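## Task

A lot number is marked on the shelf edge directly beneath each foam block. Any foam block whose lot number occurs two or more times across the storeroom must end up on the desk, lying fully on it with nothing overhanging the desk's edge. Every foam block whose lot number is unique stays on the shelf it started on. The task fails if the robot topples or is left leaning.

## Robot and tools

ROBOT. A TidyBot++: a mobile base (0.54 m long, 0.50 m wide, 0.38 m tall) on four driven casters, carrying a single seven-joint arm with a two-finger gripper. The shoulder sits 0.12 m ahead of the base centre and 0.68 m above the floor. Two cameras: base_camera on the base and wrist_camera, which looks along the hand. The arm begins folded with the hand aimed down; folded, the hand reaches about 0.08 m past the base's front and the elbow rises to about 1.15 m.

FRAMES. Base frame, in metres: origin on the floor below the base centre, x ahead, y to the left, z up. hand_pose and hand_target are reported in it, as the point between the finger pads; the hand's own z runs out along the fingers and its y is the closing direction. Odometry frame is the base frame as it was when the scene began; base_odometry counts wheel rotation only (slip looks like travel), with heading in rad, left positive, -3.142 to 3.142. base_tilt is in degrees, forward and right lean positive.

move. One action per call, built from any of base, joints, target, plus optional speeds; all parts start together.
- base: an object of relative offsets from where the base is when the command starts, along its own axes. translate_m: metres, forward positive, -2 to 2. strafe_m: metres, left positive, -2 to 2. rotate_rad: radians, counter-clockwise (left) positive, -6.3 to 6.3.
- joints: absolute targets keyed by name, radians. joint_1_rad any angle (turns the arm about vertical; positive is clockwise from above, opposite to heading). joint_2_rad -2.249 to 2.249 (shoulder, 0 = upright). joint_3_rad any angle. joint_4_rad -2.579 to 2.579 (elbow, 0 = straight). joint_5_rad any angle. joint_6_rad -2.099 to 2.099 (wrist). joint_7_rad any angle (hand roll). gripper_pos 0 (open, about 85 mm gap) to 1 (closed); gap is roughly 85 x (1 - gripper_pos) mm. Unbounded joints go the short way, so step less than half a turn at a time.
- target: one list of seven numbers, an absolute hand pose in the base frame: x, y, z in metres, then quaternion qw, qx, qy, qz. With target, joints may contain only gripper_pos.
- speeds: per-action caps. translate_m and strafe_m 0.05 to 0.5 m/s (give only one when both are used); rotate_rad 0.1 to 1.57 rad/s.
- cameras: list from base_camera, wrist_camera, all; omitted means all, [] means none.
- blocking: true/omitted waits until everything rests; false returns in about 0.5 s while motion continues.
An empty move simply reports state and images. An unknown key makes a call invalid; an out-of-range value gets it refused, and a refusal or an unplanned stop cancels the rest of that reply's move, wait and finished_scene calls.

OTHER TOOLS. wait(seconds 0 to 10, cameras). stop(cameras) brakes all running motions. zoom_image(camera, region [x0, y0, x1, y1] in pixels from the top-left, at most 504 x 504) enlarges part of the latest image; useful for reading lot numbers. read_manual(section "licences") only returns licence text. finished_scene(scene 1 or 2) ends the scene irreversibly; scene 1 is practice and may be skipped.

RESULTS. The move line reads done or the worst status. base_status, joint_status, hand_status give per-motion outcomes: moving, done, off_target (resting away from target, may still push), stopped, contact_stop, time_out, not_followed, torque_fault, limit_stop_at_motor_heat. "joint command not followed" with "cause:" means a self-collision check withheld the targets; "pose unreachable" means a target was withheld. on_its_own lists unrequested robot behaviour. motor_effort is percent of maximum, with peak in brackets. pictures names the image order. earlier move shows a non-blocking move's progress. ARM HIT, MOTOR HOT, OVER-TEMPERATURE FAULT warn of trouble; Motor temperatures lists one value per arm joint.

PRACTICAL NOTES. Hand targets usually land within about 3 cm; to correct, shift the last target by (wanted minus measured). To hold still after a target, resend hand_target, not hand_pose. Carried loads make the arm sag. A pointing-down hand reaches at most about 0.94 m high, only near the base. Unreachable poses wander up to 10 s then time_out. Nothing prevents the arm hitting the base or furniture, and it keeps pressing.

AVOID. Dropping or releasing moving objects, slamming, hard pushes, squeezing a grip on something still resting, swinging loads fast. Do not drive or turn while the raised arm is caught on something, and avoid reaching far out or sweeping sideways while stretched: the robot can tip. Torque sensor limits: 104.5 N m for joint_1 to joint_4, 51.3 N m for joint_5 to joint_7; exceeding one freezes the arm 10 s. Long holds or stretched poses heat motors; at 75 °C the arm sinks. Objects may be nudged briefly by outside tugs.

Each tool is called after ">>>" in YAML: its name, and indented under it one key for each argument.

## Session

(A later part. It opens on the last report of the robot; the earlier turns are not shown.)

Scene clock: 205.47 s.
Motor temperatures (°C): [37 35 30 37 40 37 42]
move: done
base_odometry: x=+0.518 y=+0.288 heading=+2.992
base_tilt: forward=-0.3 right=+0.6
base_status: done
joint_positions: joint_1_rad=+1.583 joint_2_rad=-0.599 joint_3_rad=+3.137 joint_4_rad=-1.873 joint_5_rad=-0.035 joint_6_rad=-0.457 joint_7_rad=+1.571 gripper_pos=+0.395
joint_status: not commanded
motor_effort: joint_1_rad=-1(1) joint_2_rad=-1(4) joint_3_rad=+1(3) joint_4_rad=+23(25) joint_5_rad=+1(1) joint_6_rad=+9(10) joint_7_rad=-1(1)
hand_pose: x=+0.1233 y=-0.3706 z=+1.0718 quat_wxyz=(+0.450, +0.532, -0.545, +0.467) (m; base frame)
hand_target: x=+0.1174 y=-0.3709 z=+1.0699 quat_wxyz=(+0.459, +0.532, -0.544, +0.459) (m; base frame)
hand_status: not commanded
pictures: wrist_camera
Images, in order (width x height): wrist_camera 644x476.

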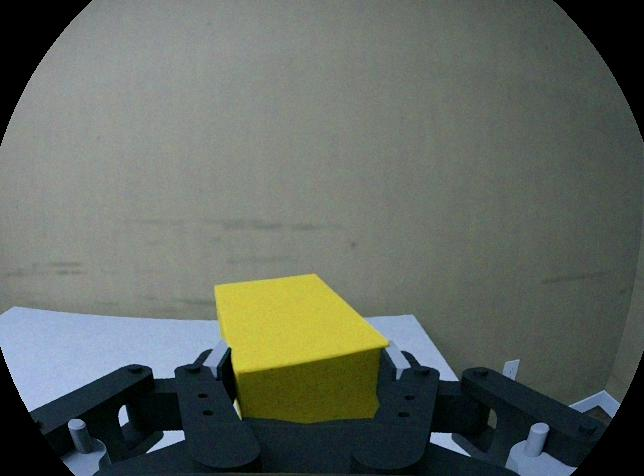

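>>> move:
  joints: {"joint_2_rad": 0.229, "joint_4_rad": -2.046, "joint_6_rad": 0.506, "gripper_pos": 0.5}
  cameras: ["wrist_camera"]

Scene clock: 209.00 s.
Motor temperatures (°C): [37 35 30 37 40 37 42]
move: off_target
base_odometry: x=+0.518 y=+0.288 heading=+2.992
base_tilt: forward=-0.4 right=+0.6
base_status: not commanded
joint_positions: joint_1_rad=+1.583 joint_2_rad=+0.208 joint_3_rad=+3.137 joint_4_rad=-2.016 joint_5_rad=-0.035 joint_6_rad=+0.447 joint_7_rad=+1.571 gripper_pos=+0.395
joint_status: gripper_pos off_target (ended at +0.395, target +0.500); the others done
motor_effort: joint_1_rad=-1(1) joint_2_rad=-26(28) joint_3_rad=+0(1) joint_4_rad=+19(23) joint_5_rad=+1(1) joint_6_rad=+9(10) joint_7_rad=+0(1)
hand_pose: x=+0.1109 y=-0.6412 z=+0.8386 quat_wxyz=(+0.444, +0.535, -0.563, +0.447) (m; base frame)
hand_target: x=+0.1263 y=-0.6402 z=+0.8267 quat_wxyz=(+0.440, +0.547, -0.547, +0.456) (m; base frame)
hand_status: not commanded
pictures: wrist_camera
Images, in order (width x height): wrist_camera 644x476.

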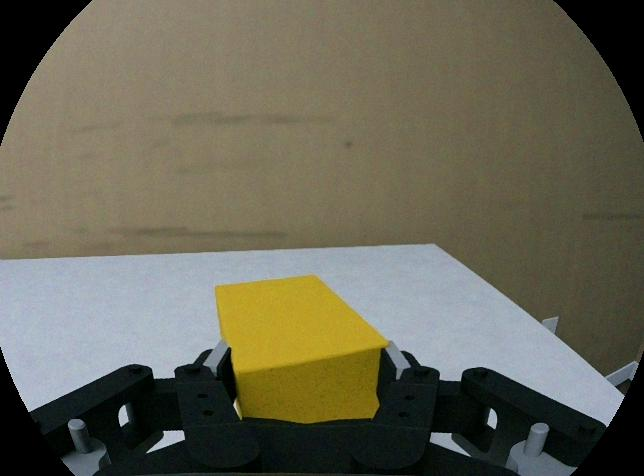

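>>> move:
  joints: {"joint_2_rad": 0.33, "joint_4_rad": -2.125, "joint_6_rad": 0.69, "gripper_pos": 0.5}
  cameras: ["wrist_camera"]

>>> move:
  joints: {"joint_2_rad": 0.355, "joint_4_rad": -2.147, "joint_6_rad": 0.735, "gripper_pos": 0.5}
  cameras: ["wrist_camera"]

Scene clock: 211.27 s.
Motor temperatures (°C): [37 35 30 37 40 37 42]
move: off_target
base_odometry: x=+0.518 y=+0.288 heading=+2.992
base_tilt: forward=-0.3 right=+0.6
base_status: not commanded
joint_positions: joint_1_rad=+1.583 joint_2_rad=+0.316 joint_3_rad=+3.137 joint_4_rad=-2.102 joint_5_rad=-0.035 joint_6_rad=+0.633 joint_7_rad=+1.571 gripper_pos=+0.395
joint_status: gripper_pos off_target (ended at +0.395, target +0.500); the others done
motor_effort: joint_1_rad=-1(1) joint_2_rad=-28(31) joint_3_rad=+0(0) joint_4_rad=+16(19) joint_5_rad=+1(1) joint_6_rad=+9(10) joint_7_rad=+0(1)
hand_pose: x=+0.1091 y=-0.6429 z=+0.7796 quat_wxyz=(+0.444, +0.536, -0.565, +0.443) (m; base frame)
hand_target: x=+0.1277 y=-0.6410 z=+0.7766 quat_wxyz=(+0.439, +0.546, -0.546, +0.459) (m; base frame)
hand_status: not commanded
pictures: wrist_camera
Images, in order (width x height): wrist_camera 644x476.

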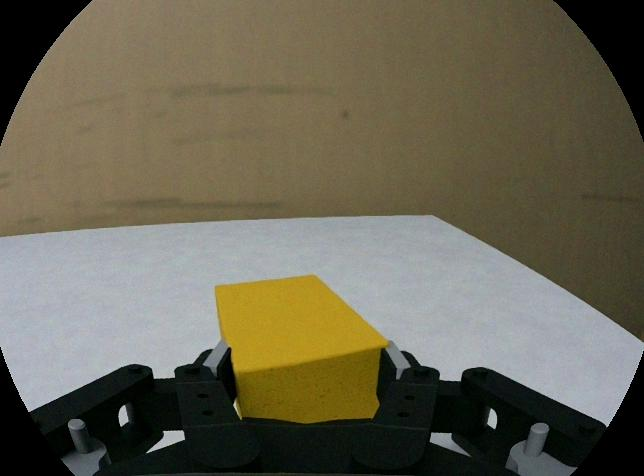

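Scene clock: 211.90 s.
Motor temperatures (°C): [37 35 30 37 40 37 42]
move: off_target
base_odometry: x=+0.518 y=+0.288 heading=+2.992
base_tilt: forward=-0.3 right=+0.6
base_status: not commanded
joint_positions: joint_1_rad=+1.583 joint_2_rad=+0.332 joint_3_rad=+3.137 joint_4_rad=-2.122 joint_5_rad=-0.035 joint_6_rad=+0.684 joint_7_rad=+1.571 gripper_pos=+0.395
joint_status: gripper_pos off_target (ended at +0.395, target +0.500); the others done
motor_effort: joint_1_rad=-1(1) joint_2_rad=-28(29) joint_3_rad=+0(0) joint_4_rad=+16(18) joint_5_rad=+1(1) joint_6_rad=+9(10) joint_7_rad=+0(0)
hand_pose: x=+0.1087 y=-0.6416 z=+0.7748 quat_wxyz=(+0.449, +0.533, -0.562, +0.446) (m; base frame)
hand_target: x=+0.1280 y=-0.6391 z=+0.7634 quat_wxyz=(+0.438, +0.547, -0.547, +0.459) (m; base frame)
hand_status: not commanded
pictures: wrist_camera
Images, in order (width x height): wrist_camera 644x476.

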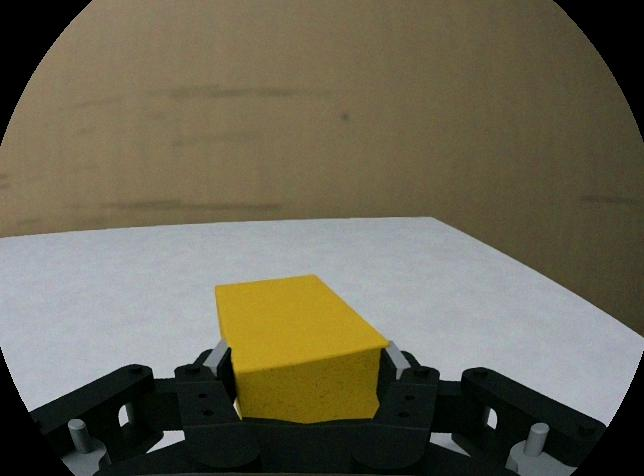

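>>> move:
  joints: {"joint_2_rad": 0.366, "joint_4_rad": -2.157, "joint_6_rad": 0.756, "gripper_pos": 0.5}
  cameras: []

>>> move:
  joints: {"joint_2_rad": 0.376, "joint_4_rad": -2.166, "joint_6_rad": 0.776, "gripper_pos": 0.5}
  cameras: ["wrist_camera"]

Scene clock: 212.80 s.
Motor temperatures (°C): [37 35 30 37 40 37 42]
move: off_target
base_odometry: x=+0.518 y=+0.288 heading=+2.992
base_tilt: forward=-0.3 right=+0.6
base_status: not commanded
joint_positions: joint_1_rad=+1.583 joint_2_rad=+0.340 joint_3_rad=+3.137 joint_4_rad=-2.131 joint_5_rad=-0.035 joint_6_rad=+0.705 joint_7_rad=+1.571 gripper_pos=+0.395
joint_status: gripper_pos off_target (ended at +0.395, target +0.500); the others done
motor_effort: joint_1_rad=+0(1) joint_2_rad=-27(29) joint_3_rad=+0(0) joint_4_rad=+16(17) joint_5_rad=+1(1) joint_6_rad=+9(10) joint_7_rad=-1(1)
hand_pose: x=+0.1085 y=-0.6410 z=+0.7719 quat_wxyz=(+0.450, +0.531, -0.561, +0.448) (m; base frame)
hand_target: x=+0.1282 y=-0.6381 z=+0.7579 quat_wxyz=(+0.438, +0.547, -0.547, +0.459) (m; base frame)
hand_status: not commanded
pictures: none
No camera images: "cameras" was empty.

Scene clock: 213.33 s.
Motor temperatures (°C): [37 35 30 37 40 37 42]
move: off_target
base_odometry: x=+0.518 y=+0.288 heading=+2.992
base_tilt: forward=-0.3 right=+0.6
base_status: not commanded
joint_positions: joint_1_rad=+1.583 joint_2_rad=+0.349 joint_3_rad=+3.137 joint_4_rad=-2.139 joint_5_rad=-0.035 joint_6_rad=+0.726 joint_7_rad=+1.571 gripper_pos=+0.395
joint_status: gripper_pos off_target (ended at +0.395, target +0.500); the others done
motor_effort: joint_1_rad=-1(1) joint_2_rad=-28(29) joint_3_rad=+0(0) joint_4_rad=+16(17) joint_5_rad=+1(1) joint_6_rad=+8(10) joint_7_rad=+0(1)
hand_pose: x=+0.1083 y=-0.6404 z=+0.7681 quat_wxyz=(+0.451, +0.531, -0.560, +0.448) (m; base frame)
hand_target: x=+0.1283 y=-0.6372 z=+0.7532 quat_wxyz=(+0.438, +0.546, -0.546, +0.460) (m; base frame)
hand_status: not commanded
pictures: wrist_camera
Images, in order (width x height): wrist_camera 644x476.

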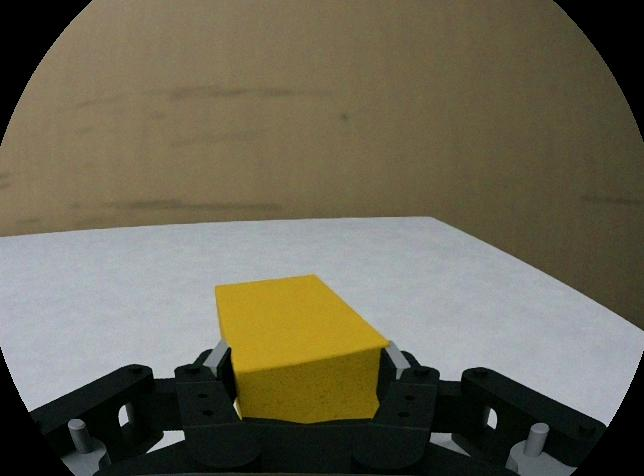

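>>> move:
  joints: {"joint_2_rad": 0.387, "joint_4_rad": -2.176, "joint_6_rad": 0.797, "gripper_pos": 0.5}
  cameras: []

>>> move:
  joints: {"joint_2_rad": 0.397, "joint_4_rad": -2.185, "joint_6_rad": 0.817, "gripper_pos": 0.5}
  cameras: ["wrist_camera"]

Scene clock: 214.10 s.
Motor temperatures (°C): [37 35 30 37 40 37 42]
move: off_target
base_odometry: x=+0.518 y=+0.288 heading=+2.992
base_tilt: forward=-0.3 right=+0.6
base_status: not commanded
joint_positions: joint_1_rad=+1.583 joint_2_rad=+0.360 joint_3_rad=+3.137 joint_4_rad=-2.149 joint_5_rad=-0.035 joint_6_rad=+0.747 joint_7_rad=+1.571 gripper_pos=+0.395
joint_status: gripper_pos off_target (ended at +0.395, target +0.500); the others done
motor_effort: joint_1_rad=+0(1) joint_2_rad=-27(29) joint_3_rad=+0(0) joint_4_rad=+16(17) joint_5_rad=+1(1) joint_6_rad=+9(10) joint_7_rad=+0(0)
hand_pose: x=+0.1082 y=-0.6394 z=+0.7626 quat_wxyz=(+0.452, +0.531, -0.560, +0.448) (m; base frame)
hand_target: x=+0.1284 y=-0.6360 z=+0.7478 quat_wxyz=(+0.438, +0.546, -0.546, +0.460) (m; base frame)
hand_status: not commanded
pictures: none
No camera images: "cameras" was empty.

Scene clock: 214.63 s.
Motor temperatures (°C): [37 35 30 37 40 37 42]
move: off_target
base_odometry: x=+0.518 y=+0.288 heading=+2.992
base_tilt: forward=-0.3 right=+0.6
base_status: not commanded
joint_positions: joint_1_rad=+1.583 joint_2_rad=+0.367 joint_3_rad=+3.137 joint_4_rad=-2.156 joint_5_rad=-0.035 joint_6_rad=+0.770 joint_7_rad=+1.571 gripper_pos=+0.395
joint_status: gripper_pos off_target (ended at +0.395, target +0.500); the others done
motor_effort: joint_1_rad=+0(1) joint_2_rad=-27(29) joint_3_rad=+0(1) joint_4_rad=+15(16) joint_5_rad=+1(1) joint_6_rad=+9(10) joint_7_rad=+0(0)
hand_pose: x=+0.1080 y=-0.6391 z=+0.7617 quat_wxyz=(+0.454, +0.529, -0.558, +0.450) (m; base frame)
hand_target: x=+0.1286 y=-0.6349 z=+0.7433 quat_wxyz=(+0.438, +0.546, -0.546, +0.460) (m; base frame)
hand_status: not commanded
pictures: wrist_camera
Images, in order (width x height): wrist_camera 644x476.

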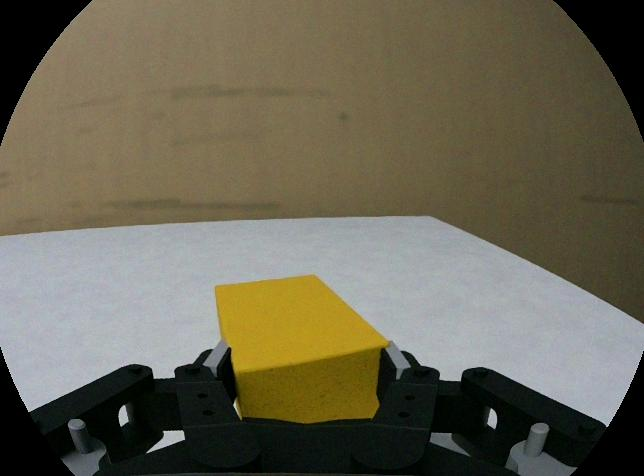

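>>> move:
  joints: {"joint_2_rad": 0.403, "joint_4_rad": -2.191, "joint_6_rad": 0.817, "gripper_pos": 0.5}
  cameras: []

>>> move:
  joints: {"joint_2_rad": 0.409, "joint_4_rad": -2.197, "joint_6_rad": 0.817, "gripper_pos": 0.5}
  cameras: ["wrist_camera"]

Scene clock: 215.43 s.
Motor temperatures (°C): [37 35 30 37 40 37 42]
move: off_target
base_odometry: x=+0.518 y=+0.288 heading=+2.992
base_tilt: forward=-0.3 right=+0.6
base_status: not commanded
joint_positions: joint_1_rad=+1.583 joint_2_rad=+0.368 joint_3_rad=+3.137 joint_4_rad=-2.158 joint_5_rad=-0.035 joint_6_rad=+0.773 joint_7_rad=+1.571 gripper_pos=+0.395
joint_status: gripper_pos off_target (ended at +0.395, target +0.500); the others done
motor_effort: joint_1_rad=+0(1) joint_2_rad=-26(28) joint_3_rad=+0(0) joint_4_rad=+14(16) joint_5_rad=+1(1) joint_6_rad=+8(9) joint_7_rad=+0(0)
hand_pose: x=+0.1080 y=-0.6390 z=+0.7615 quat_wxyz=(+0.455, +0.529, -0.558, +0.450) (m; base frame)
hand_target: x=+0.1286 y=-0.6333 z=+0.7367 quat_wxyz=(+0.435, +0.549, -0.549, +0.457) (m; base frame)
hand_status: not commanded
pictures: none
No camera images: "cameras" was empty.

Scene clock: 215.90 s.
Motor temperatures (°C): [37 35 30 37 40 37 42]
move: off_target
base_odometry: x=+0.518 y=+0.288 heading=+2.992
base_tilt: forward=-0.3 right=+0.6
base_status: not commanded
joint_positions: joint_1_rad=+1.583 joint_2_rad=+0.369 joint_3_rad=+3.137 joint_4_rad=-2.159 joint_5_rad=-0.035 joint_6_rad=+0.778 joint_7_rad=+1.571 gripper_pos=+0.395
joint_status: joint_2_rad off_target (ended at +0.369, target +0.409); gripper_pos off_target (ended at +0.395, target +0.500); the others done
motor_effort: joint_1_rad=+1(1) joint_2_rad=-25(27) joint_3_rad=+1(1) joint_4_rad=+13(15) joint_5_rad=+0(1) joint_6_rad=+7(9) joint_7_rad=+0(0)
hand_pose: x=+0.1079 y=-0.6389 z=+0.7614 quat_wxyz=(+0.455, +0.528, -0.557, +0.451) (m; base frame)
hand_target: x=+0.1286 y=-0.6316 z=+0.7301 quat_wxyz=(+0.431, +0.551, -0.552, +0.454) (m; base frame)
hand_status: not commanded
pictures: wrist_camera
Images, in order (width x height): wrist_camera 644x476.

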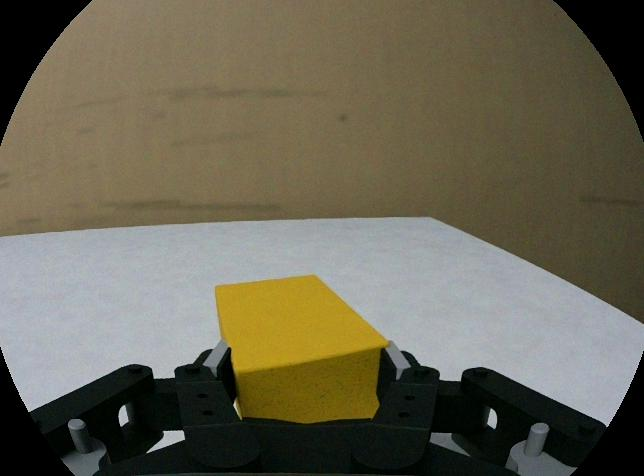

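>>> move:
  joints: {"joint_2_rad": 0.396, "joint_4_rad": -2.183, "joint_6_rad": 0.81, "gripper_pos": 0.5}
  cameras: []

>>> move:
  joints: {"gripper_pos": 0.0}
  cameras: ["wrist_camera"]

Scene clock: 216.80 s.
Motor temperatures (°C): [37 35 30 37 40 37 42]
move: off_target
base_odometry: x=+0.518 y=+0.288 heading=+2.992
base_tilt: forward=-0.3 right=+0.6
base_status: not commanded
joint_positions: joint_1_rad=+1.583 joint_2_rad=+0.369 joint_3_rad=+3.137 joint_4_rad=-2.159 joint_5_rad=-0.035 joint_6_rad=+0.778 joint_7_rad=+1.571 gripper_pos=+0.395
joint_status: gripper_pos off_target (ended at +0.395, target +0.500); the others done
motor_effort: joint_1_rad=+0(1) joint_2_rad=-25(26) joint_3_rad=+1(1) joint_4_rad=+13(13) joint_5_rad=+0(1) joint_6_rad=+7(8) joint_7_rad=+0(0)
hand_pose: x=+0.1079 y=-0.6389 z=+0.7614 quat_wxyz=(+0.455, +0.528, -0.557, +0.451) (m; base frame)
hand_target: x=+0.1285 y=-0.6350 z=+0.7428 quat_wxyz=(+0.437, +0.547, -0.547, +0.459) (m; base frame)
hand_status: not commanded
pictures: none
No camera images: "cameras" was empty.

Scene clock: 217.63 s.
Motor temperatures (°C): [37 35 30 37 40 37 42]
move: done
base_odometry: x=+0.518 y=+0.288 heading=+2.992
base_tilt: forward=-0.3 right=+0.6
base_status: not commanded
joint_positions: joint_1_rad=+1.583 joint_2_rad=+0.373 joint_3_rad=+3.137 joint_4_rad=-2.161 joint_5_rad=-0.035 joint_6_rad=+0.778 joint_7_rad=+1.571 gripper_pos=+0.000
joint_status: all done
motor_effort: joint_1_rad=+0(1) joint_2_rad=-28(29) joint_3_rad=+0(1) joint_4_rad=+15(16) joint_5_rad=+1(1) joint_6_rad=+9(9) joint_7_rad=+0(1)
hand_pose: x=+0.1080 y=-0.6385 z=+0.7583 quat_wxyz=(+0.454, +0.529, -0.559, +0.449) (m; base frame)
hand_target: x=+0.1285 y=-0.6350 z=+0.7428 quat_wxyz=(+0.437, +0.547, -0.547, +0.459) (m; base frame)
hand_status: not commanded
pictures: wrist_camera
Images, in order (width x height): wrist_camera 644x476.

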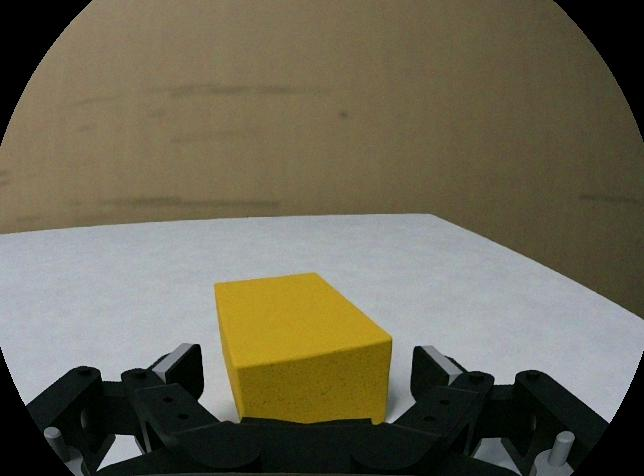

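>>> move:
  base: {"strafe_m": 0.22}
  speeds: {"strafe_m": 0.2}
  cameras: ["wrist_camera", "base_camera"]

Scene clock: 219.77 s.
Motor temperatures (°C): [37 36 30 37 40 37 42]
move: done
base_odometry: x=+0.485 y=+0.071 heading=+2.992
base_tilt: forward=-0.4 right=+0.6
base_status: done
joint_positions: joint_1_rad=+1.583 joint_2_rad=+0.375 joint_3_rad=+3.137 joint_4_rad=-2.162 joint_5_rad=-0.035 joint_6_rad=+0.778 joint_7_rad=+1.571 gripper_pos=+0.000
joint_status: not commanded
motor_effort: joint_1_rad=+0(1) joint_2_rad=-28(31) joint_3_rad=+0(1) joint_4_rad=+15(16) joint_5_rad=+1(1) joint_6_rad=+8(10) joint_7_rad=+0(1)
hand_pose: x=+0.1080 y=-0.6385 z=+0.7562 quat_wxyz=(+0.453, +0.530, -0.559, +0.448) (m; base frame)
hand_target: x=+0.1285 y=-0.6350 z=+0.7428 quat_wxyz=(+0.437, +0.547, -0.547, +0.459) (m; base frame)
hand_status: not commanded
pictures: base_camera, wrist_camera
Images, in order (width x height): base_camera 644x364, wrist_camera 644x476.

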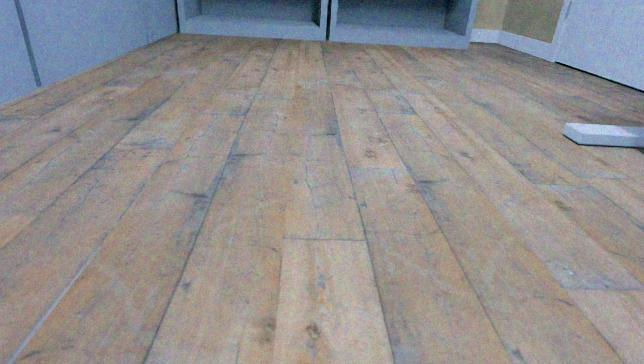

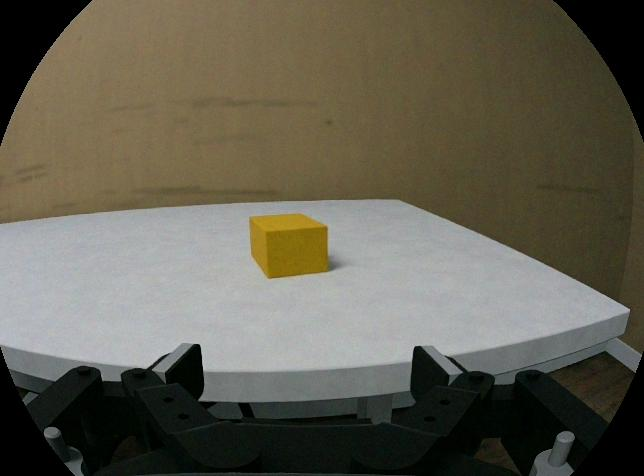

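>>> move:
  joints: {"joint_1_rad": 0.85}
  cameras: ["wrist_camera"]

Scene clock: 222.17 s.
Motor temperatures (°C): [37 36 30 37 40 37 42]
move: done
base_odometry: x=+0.485 y=+0.071 heading=+2.992
base_tilt: forward=-0.3 right=+0.6
base_status: not commanded
joint_positions: joint_1_rad=+0.865 joint_2_rad=+0.375 joint_3_rad=+3.137 joint_4_rad=-2.162 joint_5_rad=-0.033 joint_6_rad=+0.778 joint_7_rad=+1.571 gripper_pos=+0.000
joint_status: all done
motor_effort: joint_1_rad=-1(3) joint_2_rad=-28(28) joint_3_rad=+0(1) joint_4_rad=+15(16) joint_5_rad=+1(2) joint_6_rad=+8(10) joint_7_rad=+0(1)
hand_pose: x=+0.5310 y=-0.4879 z=+0.7562 quat_wxyz=(+0.266, +0.693, -0.337, +0.579) (m; base frame)
hand_target: x=+0.5449 y=-0.4712 z=+0.7428 quat_wxyz=(+0.247, +0.705, -0.319, +0.583) (m; base frame)
hand_status: not commanded
pictures: wrist_camera
Images, in order (width x height): wrist_camera 644x476.

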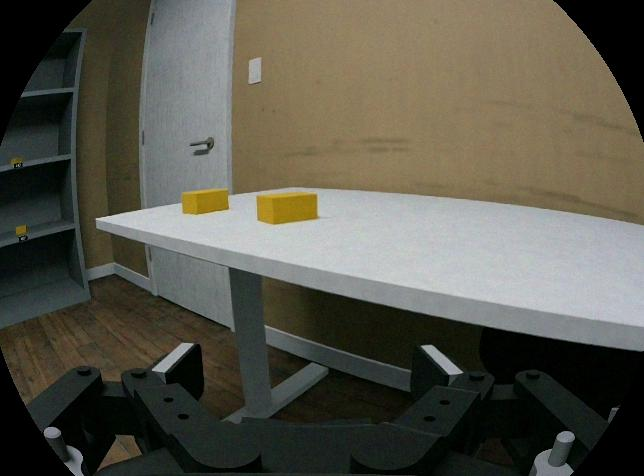

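>>> zoom_image:
  camera: "wrist_camera"
  region: [0, 150, 60, 250]

Scaled by 5.040.

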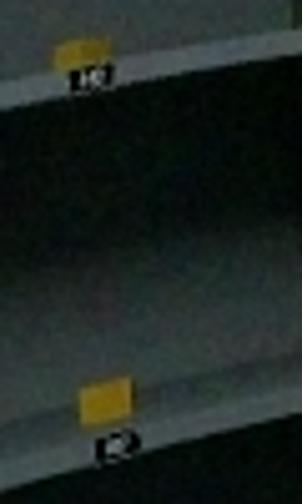

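>>> finished_scene:
  scene: 2

The scene is finished: the task was done.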